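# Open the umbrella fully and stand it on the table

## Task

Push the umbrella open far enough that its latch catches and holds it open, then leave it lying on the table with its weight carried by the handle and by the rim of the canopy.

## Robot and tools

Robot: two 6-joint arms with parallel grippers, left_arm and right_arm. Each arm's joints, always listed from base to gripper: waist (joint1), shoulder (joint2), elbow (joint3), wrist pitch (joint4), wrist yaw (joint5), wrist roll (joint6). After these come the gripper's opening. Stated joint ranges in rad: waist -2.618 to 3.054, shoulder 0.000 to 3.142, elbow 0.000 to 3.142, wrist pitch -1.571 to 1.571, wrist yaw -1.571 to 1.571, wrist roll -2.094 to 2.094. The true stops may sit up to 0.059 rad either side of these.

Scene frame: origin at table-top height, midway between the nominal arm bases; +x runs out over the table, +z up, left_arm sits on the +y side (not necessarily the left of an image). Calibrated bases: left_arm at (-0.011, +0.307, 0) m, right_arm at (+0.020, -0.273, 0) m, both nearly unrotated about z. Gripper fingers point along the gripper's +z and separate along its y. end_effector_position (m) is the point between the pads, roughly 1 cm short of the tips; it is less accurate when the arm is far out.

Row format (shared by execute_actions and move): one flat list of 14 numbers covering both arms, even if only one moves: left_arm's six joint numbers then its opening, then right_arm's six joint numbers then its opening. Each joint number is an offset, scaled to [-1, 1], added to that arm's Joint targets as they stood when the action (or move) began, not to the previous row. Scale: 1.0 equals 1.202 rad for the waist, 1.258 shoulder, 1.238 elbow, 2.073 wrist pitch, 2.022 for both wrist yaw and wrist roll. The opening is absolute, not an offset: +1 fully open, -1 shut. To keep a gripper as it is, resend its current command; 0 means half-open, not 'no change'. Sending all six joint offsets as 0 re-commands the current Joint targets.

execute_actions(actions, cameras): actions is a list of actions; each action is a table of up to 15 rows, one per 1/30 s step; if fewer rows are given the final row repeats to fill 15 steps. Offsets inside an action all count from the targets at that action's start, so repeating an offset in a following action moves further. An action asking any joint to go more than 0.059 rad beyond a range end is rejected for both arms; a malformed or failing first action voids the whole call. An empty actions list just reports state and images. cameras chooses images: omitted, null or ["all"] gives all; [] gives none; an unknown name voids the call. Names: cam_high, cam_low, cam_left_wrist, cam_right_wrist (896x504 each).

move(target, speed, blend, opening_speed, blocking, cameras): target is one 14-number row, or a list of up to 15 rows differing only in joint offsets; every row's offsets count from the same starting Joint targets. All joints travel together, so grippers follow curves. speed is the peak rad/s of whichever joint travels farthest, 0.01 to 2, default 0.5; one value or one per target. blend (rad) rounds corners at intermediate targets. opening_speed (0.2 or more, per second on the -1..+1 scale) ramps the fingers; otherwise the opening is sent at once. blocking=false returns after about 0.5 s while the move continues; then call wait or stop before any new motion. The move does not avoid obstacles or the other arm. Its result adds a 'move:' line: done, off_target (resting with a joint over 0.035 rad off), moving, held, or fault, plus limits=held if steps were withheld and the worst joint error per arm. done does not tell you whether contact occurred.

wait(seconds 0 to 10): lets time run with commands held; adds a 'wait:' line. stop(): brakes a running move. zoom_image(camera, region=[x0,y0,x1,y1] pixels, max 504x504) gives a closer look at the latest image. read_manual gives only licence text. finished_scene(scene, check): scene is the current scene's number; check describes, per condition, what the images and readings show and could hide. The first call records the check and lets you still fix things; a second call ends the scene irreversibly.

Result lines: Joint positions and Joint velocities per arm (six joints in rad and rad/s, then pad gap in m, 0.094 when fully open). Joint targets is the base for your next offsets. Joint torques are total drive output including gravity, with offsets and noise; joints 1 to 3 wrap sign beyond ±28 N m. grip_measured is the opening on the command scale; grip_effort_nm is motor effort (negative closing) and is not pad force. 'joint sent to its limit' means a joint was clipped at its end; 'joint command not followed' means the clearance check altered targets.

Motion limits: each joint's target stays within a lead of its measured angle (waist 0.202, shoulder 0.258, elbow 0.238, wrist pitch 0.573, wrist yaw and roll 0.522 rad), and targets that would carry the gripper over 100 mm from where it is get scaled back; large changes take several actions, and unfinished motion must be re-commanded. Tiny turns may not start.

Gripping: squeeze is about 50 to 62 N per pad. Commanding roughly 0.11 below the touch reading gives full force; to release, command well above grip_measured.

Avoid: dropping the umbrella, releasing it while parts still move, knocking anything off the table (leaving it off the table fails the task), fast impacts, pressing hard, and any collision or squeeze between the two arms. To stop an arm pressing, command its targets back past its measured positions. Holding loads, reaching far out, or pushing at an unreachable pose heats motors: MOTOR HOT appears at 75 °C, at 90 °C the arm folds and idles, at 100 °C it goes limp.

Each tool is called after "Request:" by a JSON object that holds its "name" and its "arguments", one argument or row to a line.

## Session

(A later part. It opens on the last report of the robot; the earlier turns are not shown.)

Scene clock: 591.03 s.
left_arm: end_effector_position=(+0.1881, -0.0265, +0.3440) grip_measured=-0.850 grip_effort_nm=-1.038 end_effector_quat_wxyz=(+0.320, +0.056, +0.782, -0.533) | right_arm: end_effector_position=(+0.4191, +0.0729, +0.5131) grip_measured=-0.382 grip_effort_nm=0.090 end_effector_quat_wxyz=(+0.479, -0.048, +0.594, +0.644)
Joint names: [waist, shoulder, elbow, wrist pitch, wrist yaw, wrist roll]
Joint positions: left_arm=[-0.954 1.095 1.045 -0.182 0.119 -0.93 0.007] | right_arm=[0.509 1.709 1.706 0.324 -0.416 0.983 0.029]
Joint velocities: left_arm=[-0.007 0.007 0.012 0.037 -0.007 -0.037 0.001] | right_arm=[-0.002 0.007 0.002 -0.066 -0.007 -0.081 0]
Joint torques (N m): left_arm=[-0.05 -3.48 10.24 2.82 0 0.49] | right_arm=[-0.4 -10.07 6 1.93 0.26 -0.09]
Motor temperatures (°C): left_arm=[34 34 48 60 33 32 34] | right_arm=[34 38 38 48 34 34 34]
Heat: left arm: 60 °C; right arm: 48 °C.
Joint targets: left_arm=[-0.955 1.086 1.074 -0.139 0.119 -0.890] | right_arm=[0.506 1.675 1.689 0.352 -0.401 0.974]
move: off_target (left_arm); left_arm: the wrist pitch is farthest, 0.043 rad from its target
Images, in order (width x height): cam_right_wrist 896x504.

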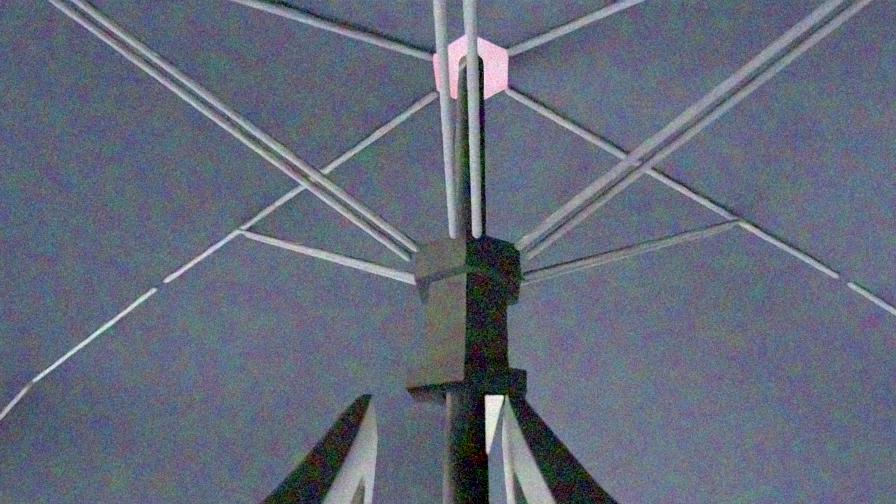

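Request:
{"name": "move", "arguments": {
  "target": [
    [0,0,0,0,0,0,-1.0,0,0,-0.0283,0.0096,0,0,-0.38],
    [0,0,0,0,0,0,-1.0,-0.1131,-0.2242,-0.3417,0.0675,-0.0757,0.0203,-0.38]
  ],
  "speed": [0.1, 0.25],
  "blend": 0.01,
  "cameras": ["cam_right_wrist", "cam_high"]
}}

Scene clock: 599.17 s.
left_arm: end_effector_position=(+0.1867, -0.0266, +0.3419) grip_measured=-0.850 grip_effort_nm=-1.033 end_effector_quat_wxyz=(+0.315, +0.058, +0.784, -0.531) | right_arm: end_effector_position=(+0.3798, -0.0010, +0.4813) grip_measured=-0.382 grip_effort_nm=0.090 end_effector_quat_wxyz=(+0.487, -0.054, +0.595, +0.637)
Joint names: [waist, shoulder, elbow, wrist pitch, wrist yaw, wrist roll]
Joint positions: left_arm=[-0.954 1.095 1.045 -0.191 0.126 -0.932 0.007] | right_arm=[0.374 1.419 1.287 0.473 -0.542 1.009 0.029]
Joint velocities: left_arm=[0.002 -0.007 -0.007 -0.022 -0.022 0.007 0.001] | right_arm=[0.002 0.022 0.022 -0.022 -0.007 0.007 -0.003]
Joint torques (N m): left_arm=[-0.06 -3.47 10.24 2.92 -0.07 0.51] | right_arm=[-0.46 -7.2 5.78 1.78 -0.04 0.06]
Motor temperatures (°C): left_arm=[34 34 48 61 33 32 34] | right_arm=[34 37 38 47 34 34 34]
Heat: left arm: 61 °C; right arm: 47 °C.
Joint targets: left_arm=[-0.955 1.086 1.074 -0.139 0.119 -0.890] | right_arm=[0.370 1.393 1.266 0.492 -0.553 1.015]
move: off_target (left_arm); left_arm: the wrist pitch is farthest, 0.052 rad from its target
Images, in order (width x height): cam_high 896x504, cam_right_wrist 896x504.

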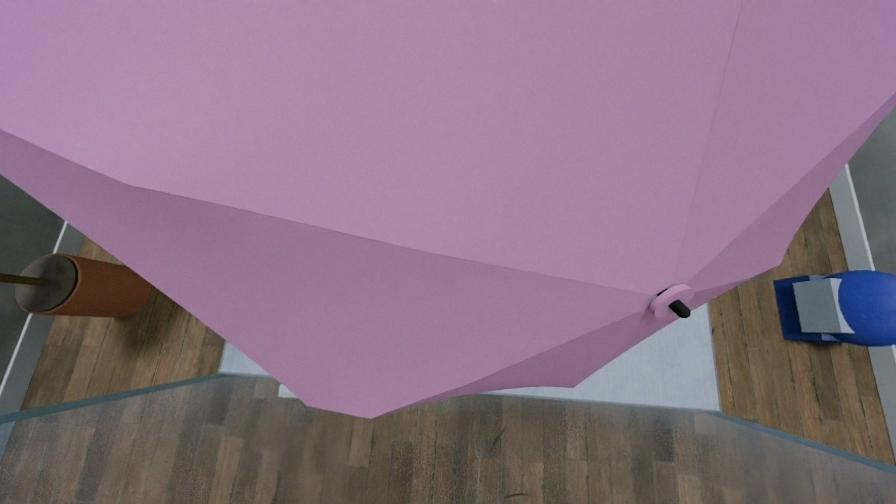

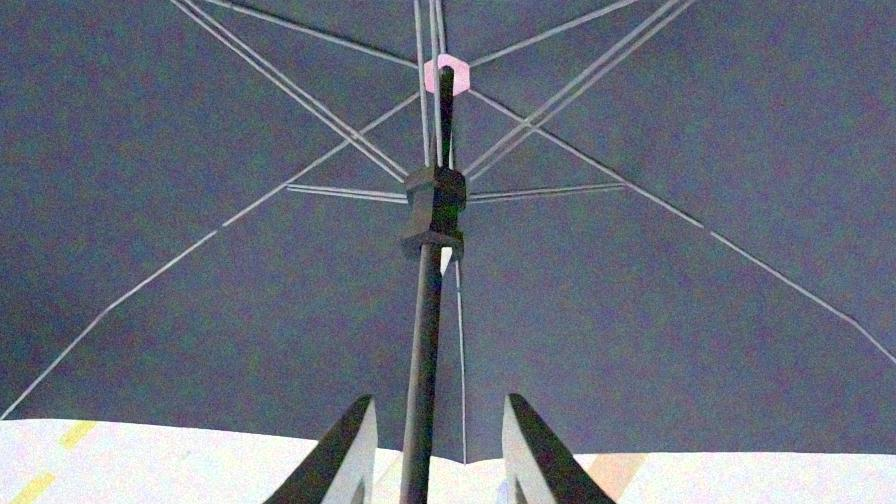

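Request:
{"name": "execute_actions", "arguments": {
  "actions": [],
  "cameras": ["cam_high", "cam_low", "cam_right_wrist", "cam_left_wrist"]
}}

Scene clock: 608.63 s.
left_arm: end_effector_position=(+0.1867, -0.0266, +0.3419) grip_measured=-0.850 grip_effort_nm=-1.038 end_effector_quat_wxyz=(+0.315, +0.058, +0.784, -0.531) | right_arm: end_effector_position=(+0.3796, -0.0009, +0.4815) grip_measured=-0.382 grip_effort_nm=0.090 end_effector_quat_wxyz=(+0.487, -0.054, +0.595, +0.638)
Joint names: [waist, shoulder, elbow, wrist pitch, wrist yaw, wrist roll]
Joint positions: left_arm=[-0.954 1.095 1.045 -0.191 0.126 -0.932 0.007] | right_arm=[0.374 1.419 1.287 0.474 -0.542 1.01 0.029]
Joint velocities: left_arm=[0.012 -0.007 -0.002 -0.037 -0.022 0.051 -0.001] | right_arm=[-0.027 -0.017 -0.012 -0.007 0.037 -0.081 -0.001]
Joint torques (N m): left_arm=[-0.09 -3.47 10.21 2.91 -0.07 0.51] | right_arm=[-0.46 -7.21 5.74 1.77 -0.02 0.06]
Motor temperatures (°C): left_arm=[34 34 48 62 33 32 34] | right_arm=[34 36 37 47 34 34 34]
Heat: left arm: 62 °C; right arm: 47 °C.
Joint targets: left_arm=[-0.955 1.086 1.074 -0.139 0.119 -0.890] | right_arm=[0.370 1.393 1.266 0.492 -0.553 1.015]
Tool commands: left_gripper/opening=-1.0 right_gripper/opening=-0.38

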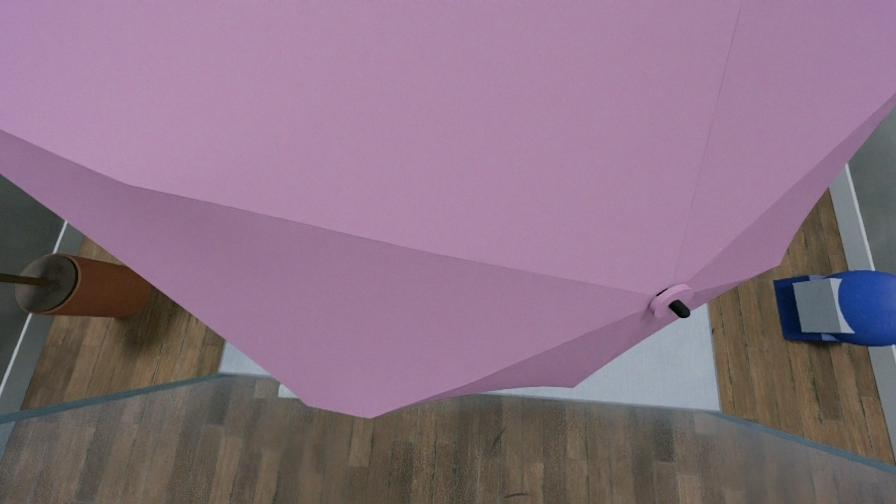

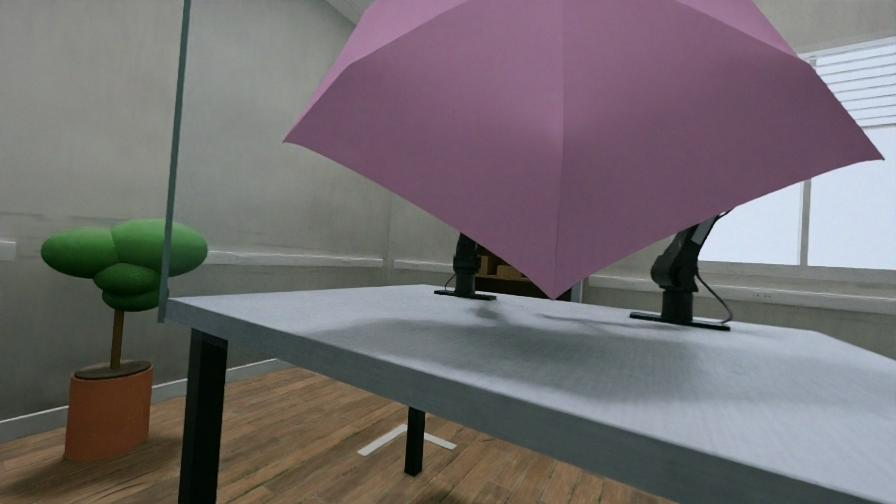

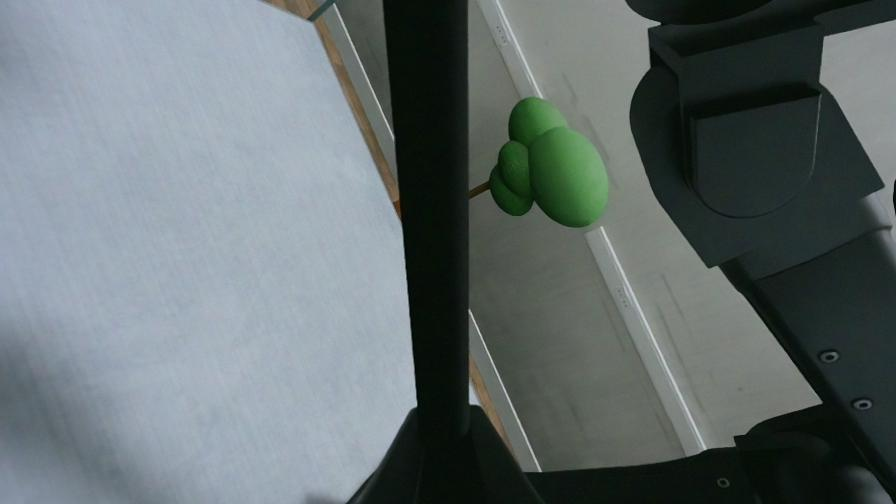

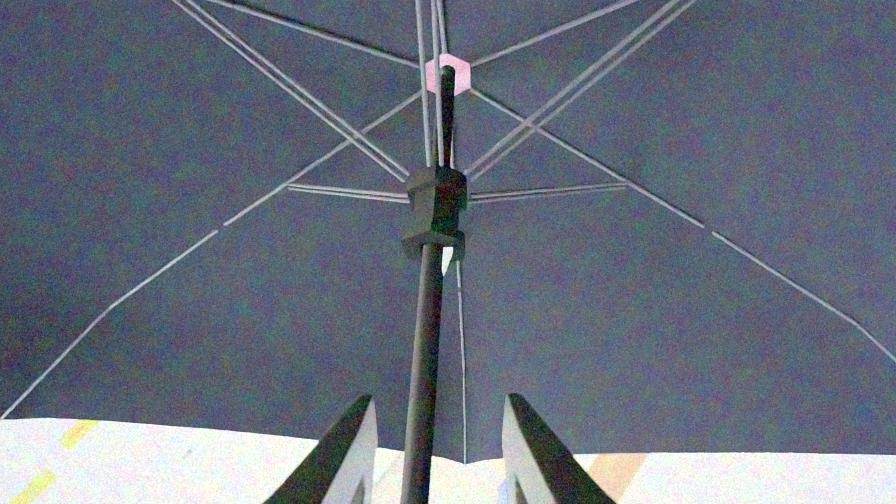

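Request:
{"name": "move", "arguments": {
  "target": [
    [0,0,0,0,0,0,-1.0,-0.192,-0.229,-0.265,0.049,-0.105,0.05,-0.38],
    [0,0,0,0,0,0,-1.0,-0.557,-0.153,-0.70,0.173,0.076,-0.255,-0.38],
    [0,0,0,0,0,0,-1.0,-1.0,-0.114,-0.861,0.269,0.175,-0.403,-0.38]
  ],
  "speed": [0.6,0.9,0.9],
  "blend": [0.12,0.15,0],
  "cameras": ["cam_low","cam_right_wrist"]
}}

Scene clock: 703.10 s.
left_arm: end_effector_position=(+0.1867, -0.0266, +0.3418) grip_measured=-0.850 grip_effort_nm=-1.043 end_effector_quat_wxyz=(+0.315, +0.058, +0.784, -0.531) | right_arm: end_effector_position=(+0.3057, -0.4923, +0.1917) grip_measured=-0.382 grip_effort_nm=0.076 end_effector_quat_wxyz=(+0.699, +0.262, +0.654, -0.120)
Joint names: [waist, shoulder, elbow, wrist pitch, wrist yaw, wrist roll]
Joint positions: left_arm=[-0.954 1.095 1.045 -0.191 0.126 -0.932 0.007] | right_arm=[-0.828 1.243 0.217 1.033 -0.212 0.212 0.029]
Joint velocities: left_arm=[-0.007 -0.007 0.012 -0.007 0.066 -0.051 0] | right_arm=[0.022 -0.002 -0.017 0.066 -0.022 0.022 -0.001]
Joint torques (N m): left_arm=[-0.03 -3.48 10.22 2.91 -0.07 0.52] | right_arm=[-0.36 -2.24 4.83 2.01 0.13 -0.11]
Motor temperatures (°C): left_arm=[34 34 48 65 32 32 35] | right_arm=[34 35 37 48 33 34 34]
Heat: left arm: 65 °C; right arm: 48 °C.
Joint targets: left_arm=[-0.955 1.086 1.074 -0.139 0.119 -0.890] | right_arm=[-0.833 1.249 0.200 1.049 -0.200 0.200]
move: off_target (left_arm); left_arm: the wrist pitch is farthest, 0.052 rad from its target
Images, in order (width x height): cam_low 896x504, cam_right_wrist 896x504.

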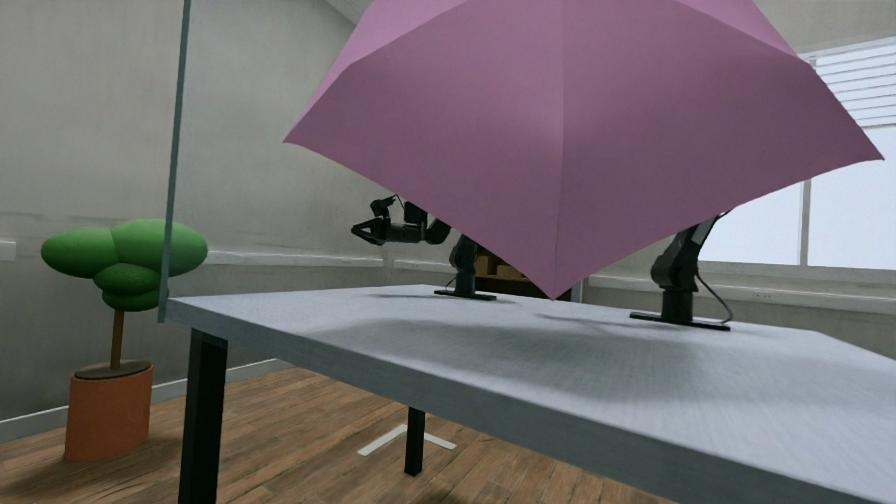

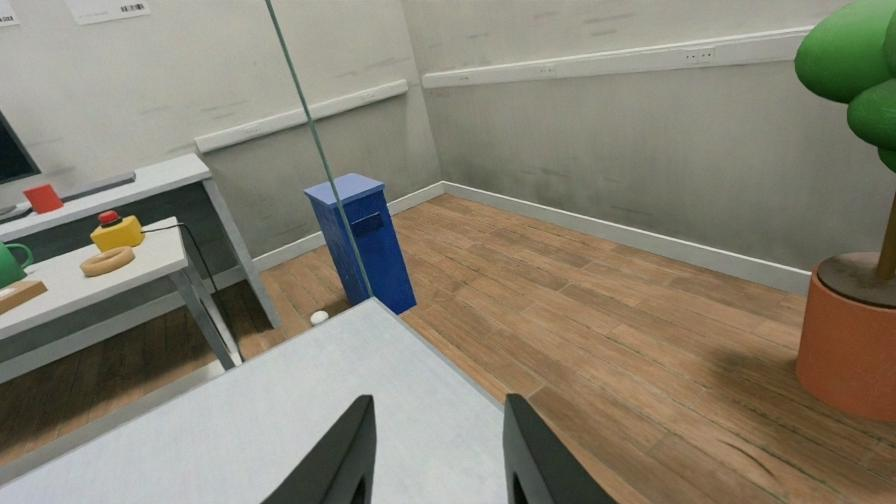

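Request:
{"name": "move", "arguments": {
  "target": [-0.374,0.2536,-0.088,0.0212,-0.2394,0.0692,-1.0,-0.888,0.048,-0.113,0.078,0.099,-0.099,-0.38],
  "speed": 0.6
}}

Scene clock: 708.37 s.
left_arm: end_effector_position=(+0.1064, -0.1046, +0.1979) grip_measured=-0.851 grip_effort_nm=-1.043 end_effector_quat_wxyz=(+0.336, +0.203, +0.849, -0.354) | right_arm: end_effector_position=(-0.0631, -0.6005, +0.1554) grip_measured=-0.382 grip_effort_nm=0.071 end_effector_quat_wxyz=(+0.431, +0.569, +0.438, -0.547)
Joint names: [waist, shoulder, elbow, wrist pitch, wrist yaw, wrist roll]
Joint positions: left_arm=[-1.401 1.406 0.971 -0.15 -0.322 -0.783 0.007] | right_arm=[-1.895 1.302 0.077 1.195 -0.011 0.011 0.029]
Joint velocities: left_arm=[-0.017 0.002 -0.002 0.051 0.022 -0.037 0.001] | right_arm=[-0.007 -0.017 0.012 -0.066 -0.007 -0.007 0.001]
Joint torques (N m): left_arm=[-0.24 -5.12 7.24 2.71 -0.55 0.42] | right_arm=[-0.47 -1.85 4.05 2.03 0.13 -0.11]
Motor temperatures (°C): left_arm=[34 34 48 65 32 32 35] | right_arm=[34 35 37 48 33 34 34]
Heat: left arm: 65 °C; right arm: 48 °C.
Joint targets: left_arm=[-1.404 1.406 0.965 -0.095 -0.365 -0.750] | right_arm=[-1.900 1.310 0.061 1.211 0.001 0.000]
move: off_target (left_arm); left_arm: the wrist pitch is farthest, 0.055 rad from its target

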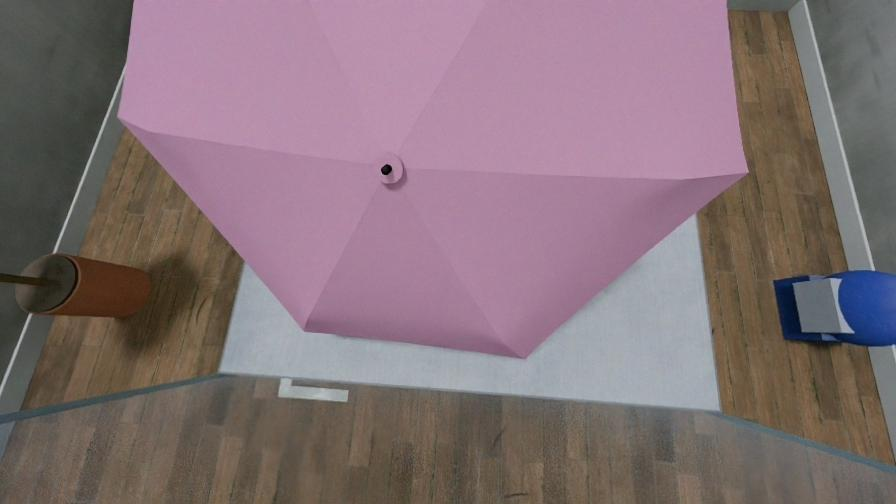

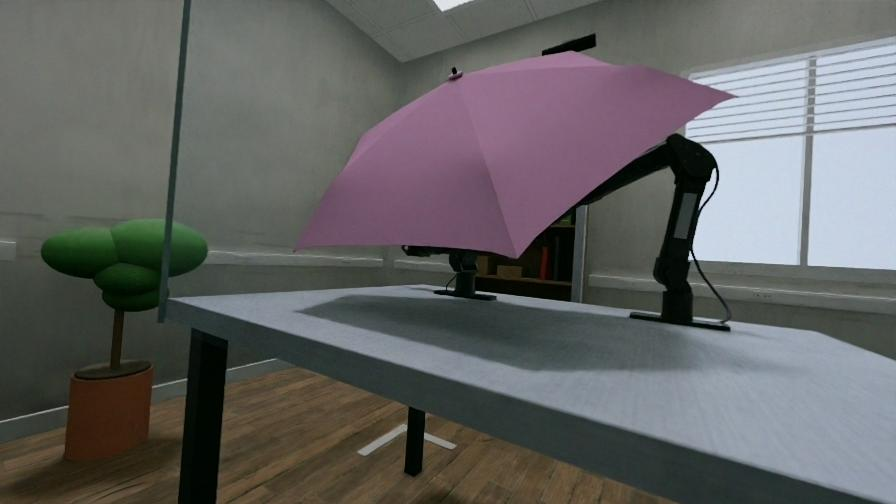

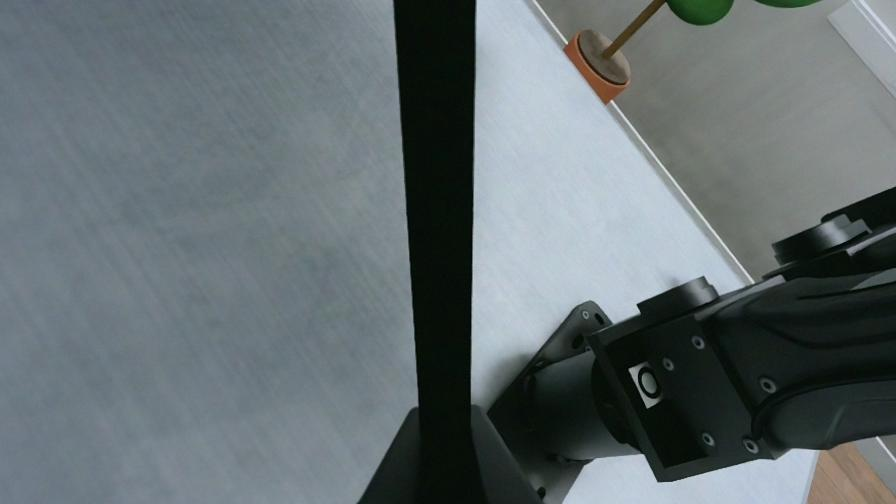

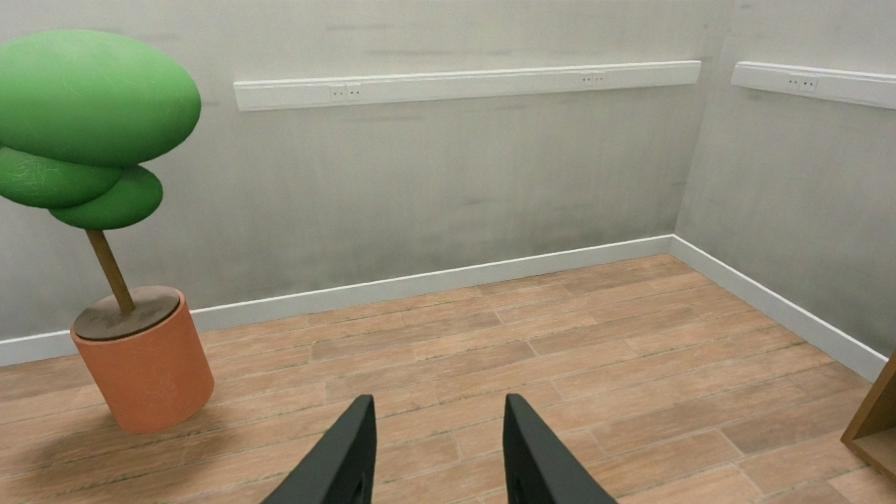

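Request:
{"name": "move", "arguments": {
  "target": [
    [-0.0067,0.1002,-0.1955,0.193,-0.0035,-0.0025,-1.0,0,0,0,0,0,0,-0.38],
    [-0.0067,0.1765,-0.2536,0.275,-0.0035,-0.0025,-1.0,0,0,0,0,0,0,-0.38]
  ],
  "speed": [0.45,0.22],
  "blend": [0.04,0],
  "cameras": ["cam_high","cam_low","cam_left_wrist"]
}}

Scene clock: 731.20 s.
left_arm: end_effector_position=(+0.1063, -0.1080, +0.0910) grip_measured=-0.851 grip_effort_nm=-1.033 end_effector_quat_wxyz=(+0.345, +0.198, +0.840, -0.369) | right_arm: end_effector_position=(-0.0631, -0.6005, +0.1556) grip_measured=-0.382 grip_effort_nm=0.081 end_effector_quat_wxyz=(+0.431, +0.568, +0.438, -0.547)
Joint names: [waist, shoulder, elbow, wrist pitch, wrist yaw, wrist roll]
Joint positions: left_arm=[-1.407 1.623 0.657 0.421 -0.331 -0.782 0.007] | right_arm=[-1.895 1.302 0.077 1.196 -0.011 0.01 0.029]
Joint velocities: left_arm=[-0.007 -0.002 -0.007 0.022 0.007 -0.037 0] | right_arm=[0.007 0.002 0.007 -0.007 -0.007 0.037 0]
Joint torques (N m): left_arm=[-0.47 -5.45 5.83 2.76 -0.52 0.34] | right_arm=[-0.5 -1.85 4.07 2.02 0.14 -0.09]
Motor temperatures (°C): left_arm=[34 35 46 63 32 32 35] | right_arm=[34 34 36 49 33 34 34]
Heat: left arm: 63 °C; right arm: 49 °C.
Joint targets: left_arm=[-1.412 1.628 0.651 0.475 -0.372 -0.755] | right_arm=[-1.900 1.310 0.061 1.211 0.001 0.000]
move: off_target (left_arm); left_arm: the wrist pitch is farthest, 0.054 rad from its target
Images, in order (width x height): cam_high 896x504, cam_low 896x504, cam_left_wrist 896x504.

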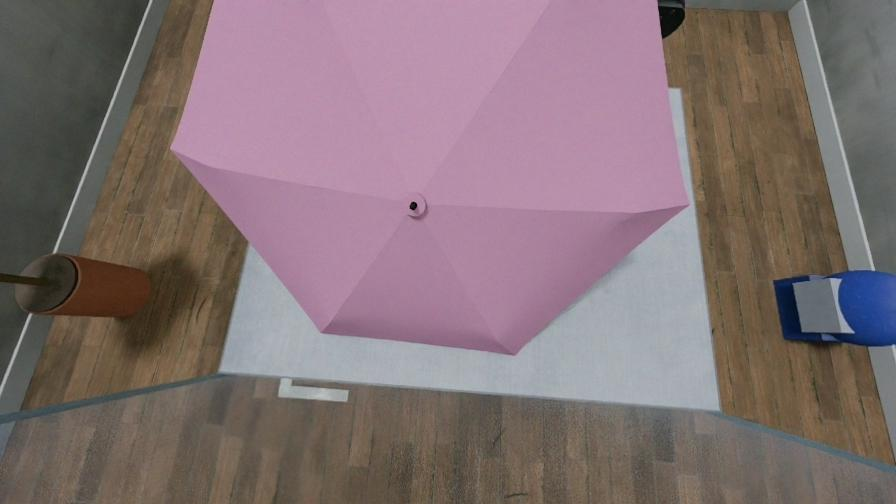

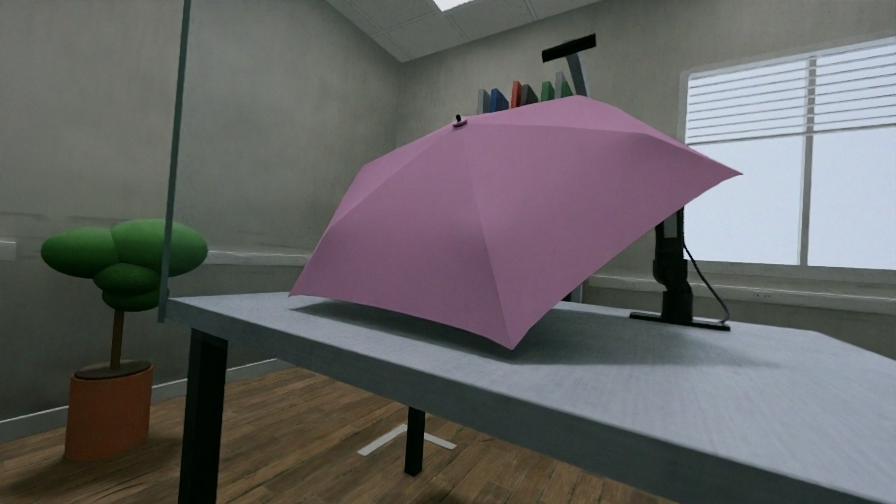

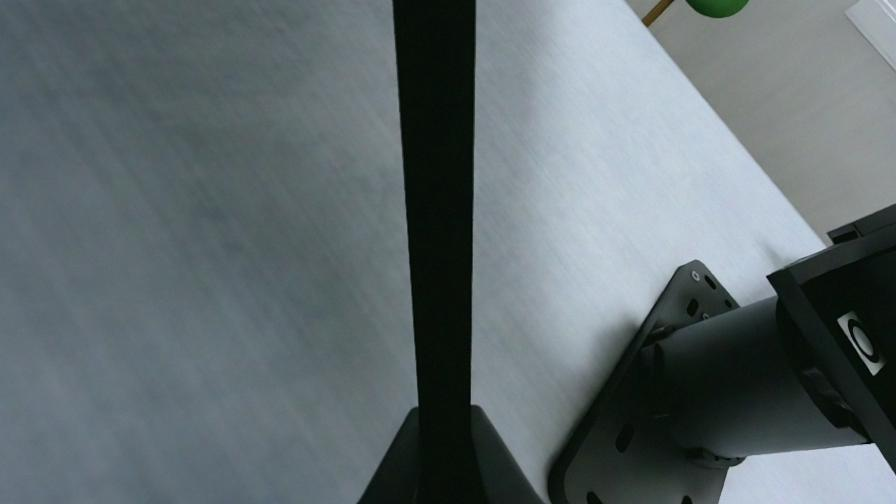

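Request:
{"name": "zoom_image", "arguments": {
  "camera": "cam_low",
  "region": [270, 230, 570, 400]
}}

Scaled by 1.680 from the camera's 896x504 image, which has a finer 1280x720 frame.

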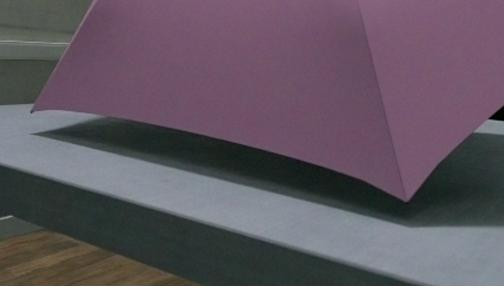

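Request:
{"name": "move", "arguments": {
  "target": [0,0.0215,0.0517,-0.029,0,-0.0163,-1.0,0,0,0,0,0,0,-0.38],
  "speed": 0.12,
  "cameras": ["cam_low","cam_high"]
}}

Request:
{"name": "zoom_image", "arguments": {
  "camera": "cam_low",
  "region": [270, 230, 570, 400]
}}

Scene clock: 748.00 s.
left_arm: end_effector_position=(+0.1069, -0.1083, +0.0819) grip_measured=-0.851 grip_effort_nm=-1.033 end_effector_quat_wxyz=(+0.336, +0.193, +0.851, -0.356) | right_arm: end_effector_position=(-0.0631, -0.6005, +0.1557) grip_measured=-0.382 grip_effort_nm=0.085 end_effector_quat_wxyz=(+0.431, +0.568, +0.438, -0.547)
Joint names: [waist, shoulder, elbow, wrist pitch, wrist yaw, wrist roll]
Joint positions: left_arm=[-1.407 1.647 0.677 0.385 -0.335 -0.806 0.007] | right_arm=[-1.895 1.302 0.077 1.197 -0.011 0.01 0.029]
Joint velocities: left_arm=[-0.012 0.002 0.007 -0.081 -0.051 -0.051 0.001] | right_arm=[-0.012 0.012 -0.007 -0.051 -0.066 -0.037 0]
Joint torques (N m): left_arm=[-0.46 -5.38 9.36 2.44 -0.49 0.25] | right_arm=[-0.51 -1.91 4.07 2.03 0.12 -0.11]
Motor temperatures (°C): left_arm=[34 35 46 64 32 32 35] | right_arm=[34 34 36 49 33 34 34]
Heat: left arm: 64 °C; right arm: 49 °C.
Joint targets: left_arm=[-1.412 1.655 0.715 0.415 -0.372 -0.788] | right_arm=[-1.900 1.310 0.061 1.211 0.001 0.000]
move: off_target (left_arm); left_arm: the elbow is farthest, 0.038 rad from its target
Images, in order (width x height): cam_high 896x504, cam_low 896x504.

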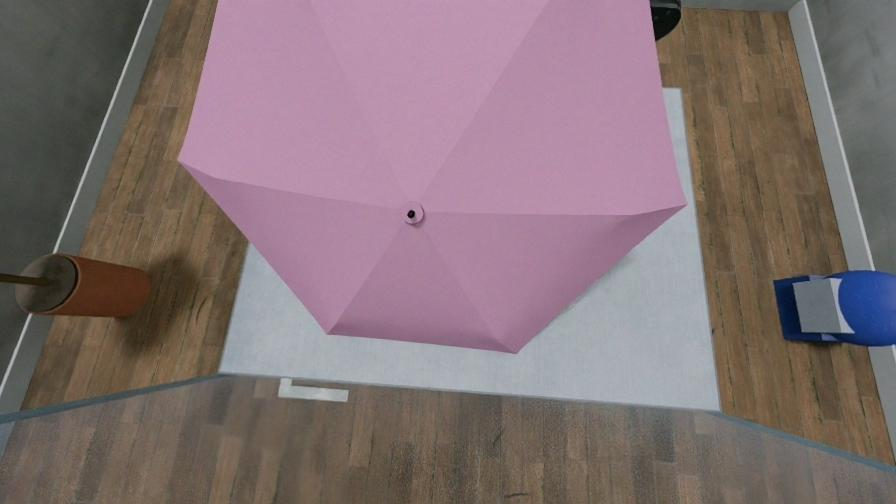

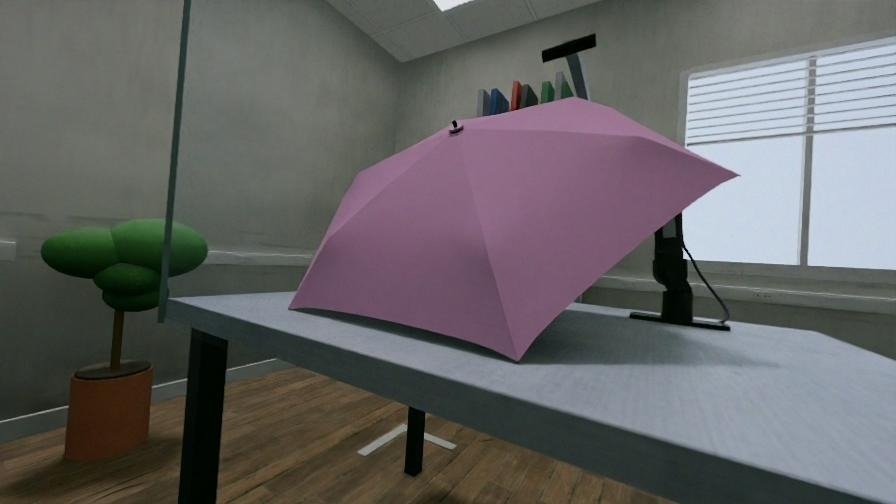

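Scaled by 1.680 from the camera's 896x504 image, which has a finer 1280x720 frame.

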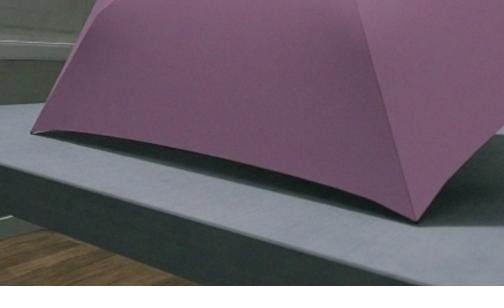

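Request:
{"name": "move", "arguments": {
  "target": [0,0.004,-0.0186,0,0,0,-0.4,0,0,0,0,0,0,-0.38],
  "speed": 0.1,
  "opening_speed": 0.4,
  "cameras": ["cam_low","cam_high","cam_left_wrist"]
}}

Request:
{"name": "zoom_image", "arguments": {
  "camera": "cam_low",
  "region": [270, 230, 570, 400]
}}

Scene clock: 760.63 s.
left_arm: end_effector_position=(+0.1113, -0.1104, +0.0889) grip_measured=-0.401 grip_effort_nm=0.076 end_effector_quat_wxyz=(+0.351, +0.186, +0.844, -0.361) | right_arm: end_effector_position=(-0.0631, -0.6005, +0.1557) grip_measured=-0.382 grip_effort_nm=0.081 end_effector_quat_wxyz=(+0.431, +0.568, +0.438, -0.547)
Joint names: [waist, shoulder, elbow, wrist pitch, wrist yaw, wrist roll]
Joint positions: left_arm=[-1.407 1.647 0.677 0.416 -0.359 -0.798 0.028] | right_arm=[-1.895 1.302 0.077 1.197 -0.011 0.01 0.029]
Joint velocities: left_arm=[0.002 -0.002 0.002 0.007 -0.037 0.022 0] | right_arm=[-0.002 -0.017 -0.017 0.007 -0.007 -0.007 0]
Joint torques (N m): left_arm=[-0.46 -5.05 7.46 2.14 -0.26 0.15] | right_arm=[-0.5 -1.83 4.04 2.02 0.12 -0.1]
Motor temperatures (°C): left_arm=[34 35 46 61 32 32 35] | right_arm=[34 34 36 49 33 34 34]
Heat: left arm: 61 °C; right arm: 49 °C.
Joint targets: left_arm=[-1.412 1.660 0.692 0.415 -0.372 -0.788] | right_arm=[-1.900 1.310 0.061 1.211 0.001 0.000]
move: done
Images, in order (width x height): cam_high 896x504, cam_low 896x504, cam_left_wrist 896x504.

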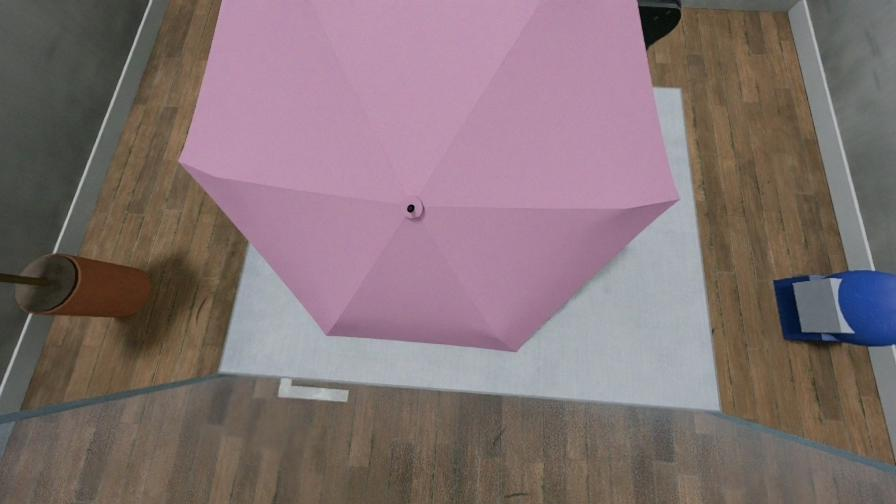

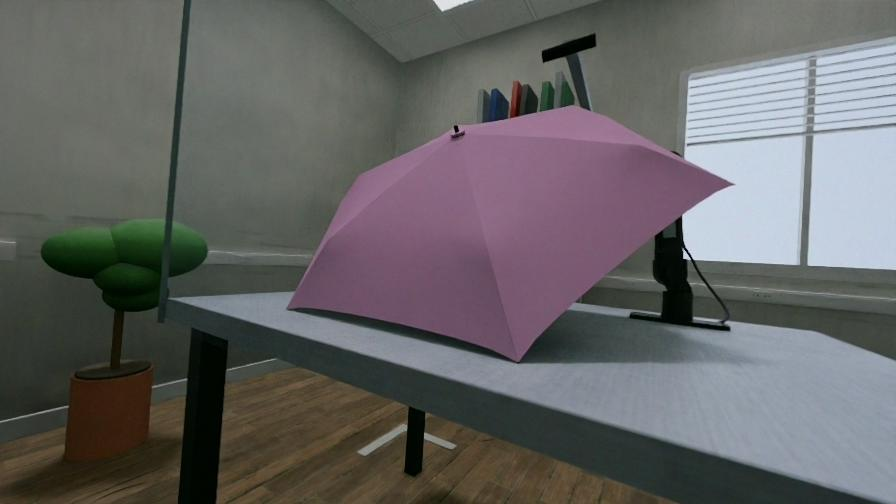

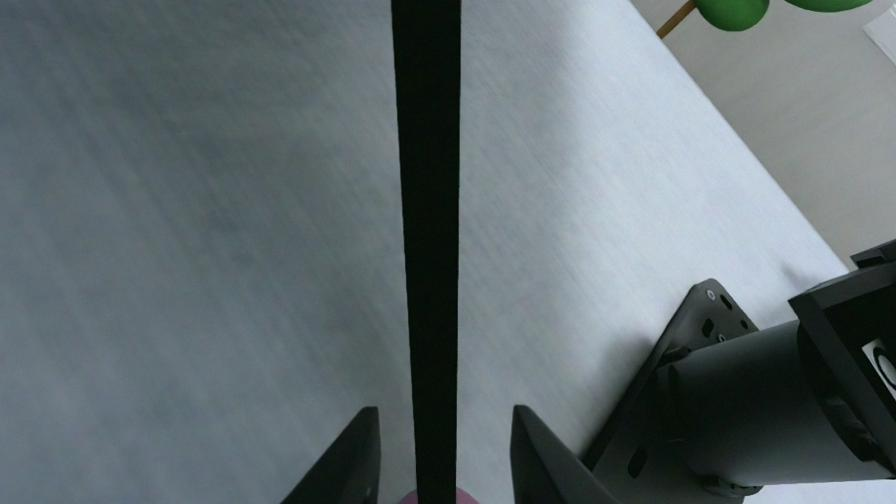

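Scaled by 1.680 from the camera's 896x504 image, which has a finer 1280x720 frame.

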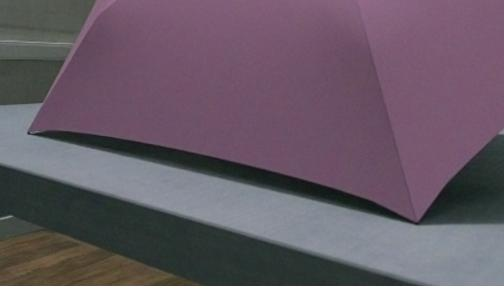

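Request:
{"name": "move", "arguments": {
  "target": [-0.117,-0.3305,-0.101,-0.1575,-0.0588,-0.0415,-0.4,0,0,0,0,0,0,-0.38],
  "speed": 0.4
}}

Request:
{"name": "zoom_image", "arguments": {
  "camera": "cam_low",
  "region": [270, 230, 570, 400]
}}

Scene clock: 770.33 s.
left_arm: end_effector_position=(+0.0712, -0.0550, +0.1423) grip_measured=-0.401 grip_effort_nm=0.071 end_effector_quat_wxyz=(+0.355, +0.186, +0.838, -0.369) | right_arm: end_effector_position=(-0.0631, -0.6005, +0.1557) grip_measured=-0.382 grip_effort_nm=0.076 end_effector_quat_wxyz=(+0.431, +0.568, +0.438, -0.547)
Joint names: [waist, shoulder, elbow, wrist pitch, wrist yaw, wrist roll]
Joint positions: left_arm=[-1.547 1.259 0.588 0.106 -0.477 -0.869 0.028] | right_arm=[-1.895 1.302 0.077 1.197 -0.011 0.01 0.029]
Joint velocities: left_arm=[0.012 0.012 0.007 -0.037 -0.007 0.007 0] | right_arm=[0.007 0.007 0.007 -0.037 -0.066 0.022 0.001]
Joint torques (N m): left_arm=[-0.53 -4.7 5.59 1.94 -0.32 0.03] | right_arm=[-0.49 -1.85 4.1 2 0.13 -0.09]
Motor temperatures (°C): left_arm=[34 35 45 61 32 32 34] | right_arm=[34 34 35 49 33 34 34]
Heat: left arm: 61 °C; right arm: 49 °C.
Joint targets: left_arm=[-1.553 1.244 0.567 0.089 -0.491 -0.872] | right_arm=[-1.900 1.310 0.061 1.211 0.001 0.000]
move: done

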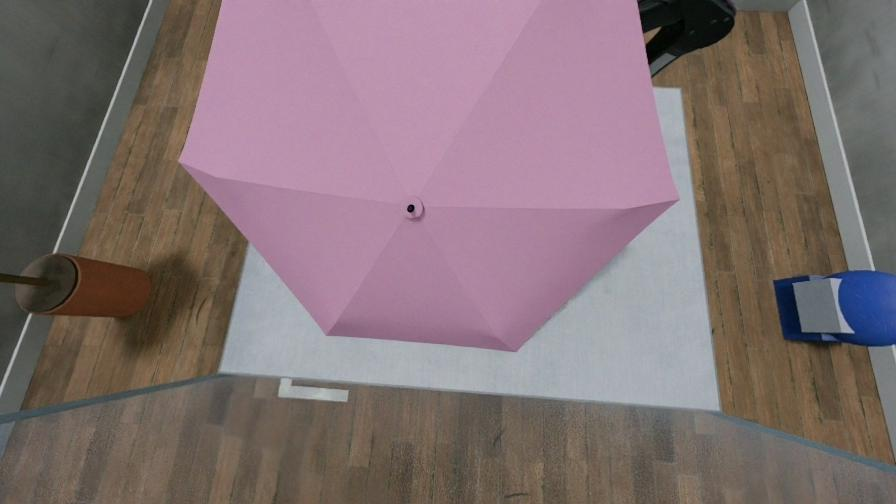

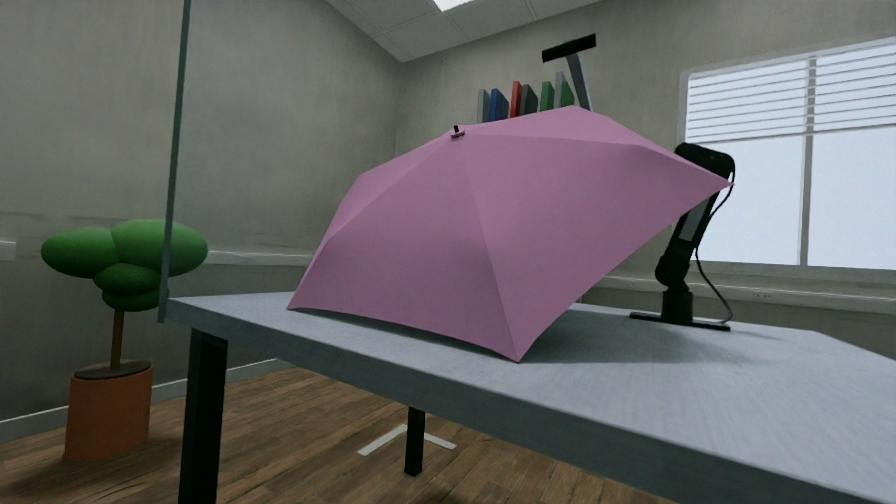

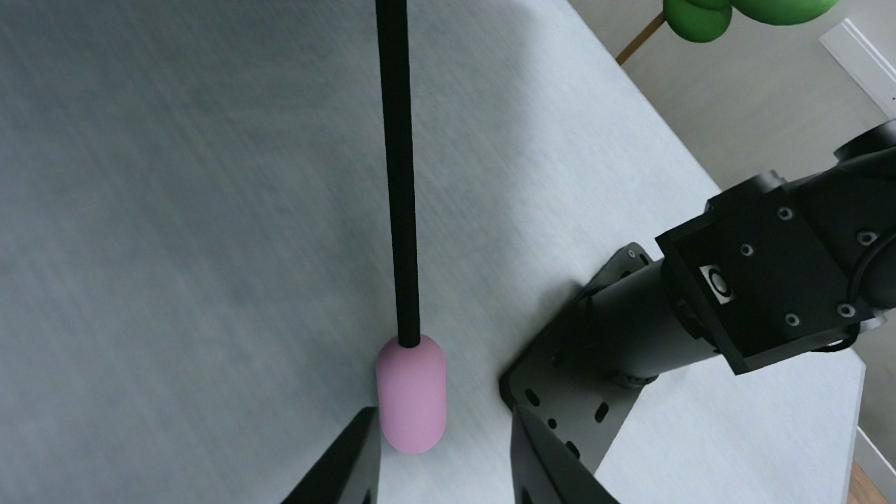

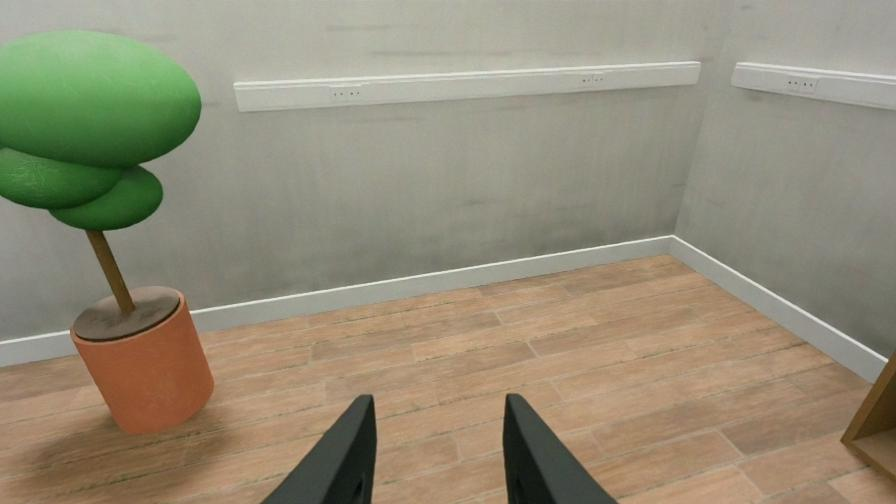

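Scaled by 1.680 from the camera's 896x504 image, which has a finer 1280x720 frame.

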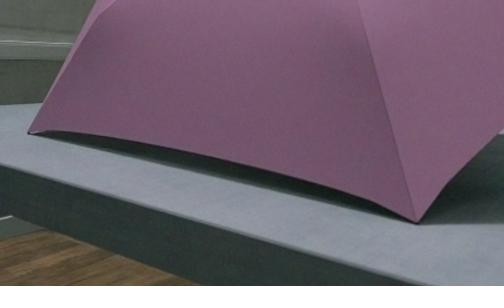

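Request:
{"name": "finished_scene", "arguments": {
  "scene": 2,
  "check": "Open and latched: earlier, the right wrist camera showed the white latch wedge just behind the runner's rear flange, and it held when the pusher relaxed and moved away. Since then the canopy has kept its full hexagonal shape through the carry, release and retreat (cam_high, cam_low). The latest pictures do not show the runner, so a slip would have to be judged by the canopy shrinking, and it has not. Resting on handle and canopy edge: the left wrist image shows the pink handle end on the table and the shaft free of the fingers, about 9-10 cm away. The cam_low zoom shows both bottom rib tips meeting their shadows on the table. The images taken before and after the retreat match, so it is at rest. A millimetre-level gap under a tip or the handle can't be fully excluded, but with nothing holding it, it must rest on three points. On the table: tips at about x=0.6, table edge at about x=0.70, so it is about 10 cm inside. Robot contact: the left gripper is open and clear, and the left elbow is outside the canopy outline. The right arm is parked below and behind the rim plane, with an estimated clearance of about 3 cm or more. It can't be seen directly under the canopy from cam_high, but the wrist view shows no contact."
}}

This call ended nothing. Check each condition that your pictures could not show: look closer or test it, and mend what is not met. Then call finished_scene again.

Request:
{"name": "finished_scene", "arguments": {
  "scene": 2,
  "check": "Open and latched: the wedge was seen behind the runner flange and held once the pusher had gone. The canopy's full hexagonal span is the same in the images before release, after release and after retreat. The runner itself is not visible now. Resting: the pink handle end lies on the table in the left wrist view, and both lower rib tips meet their shadows in the cam_low zoom. Nothing moved between the last two image sets. On the table: the tips are about 10 cm inside the front edge. Robot contact: the left gripper is open and about 9 cm off the shaft. The right arm's joint torques ([-0.49 -1.85 4.10 2.00]) match those read when it was parked before the umbrella came down ([-0.47 -1.85 4.05 2.03]), so the canopy is not leaning on it."
}}

The scene is finished: the task was done.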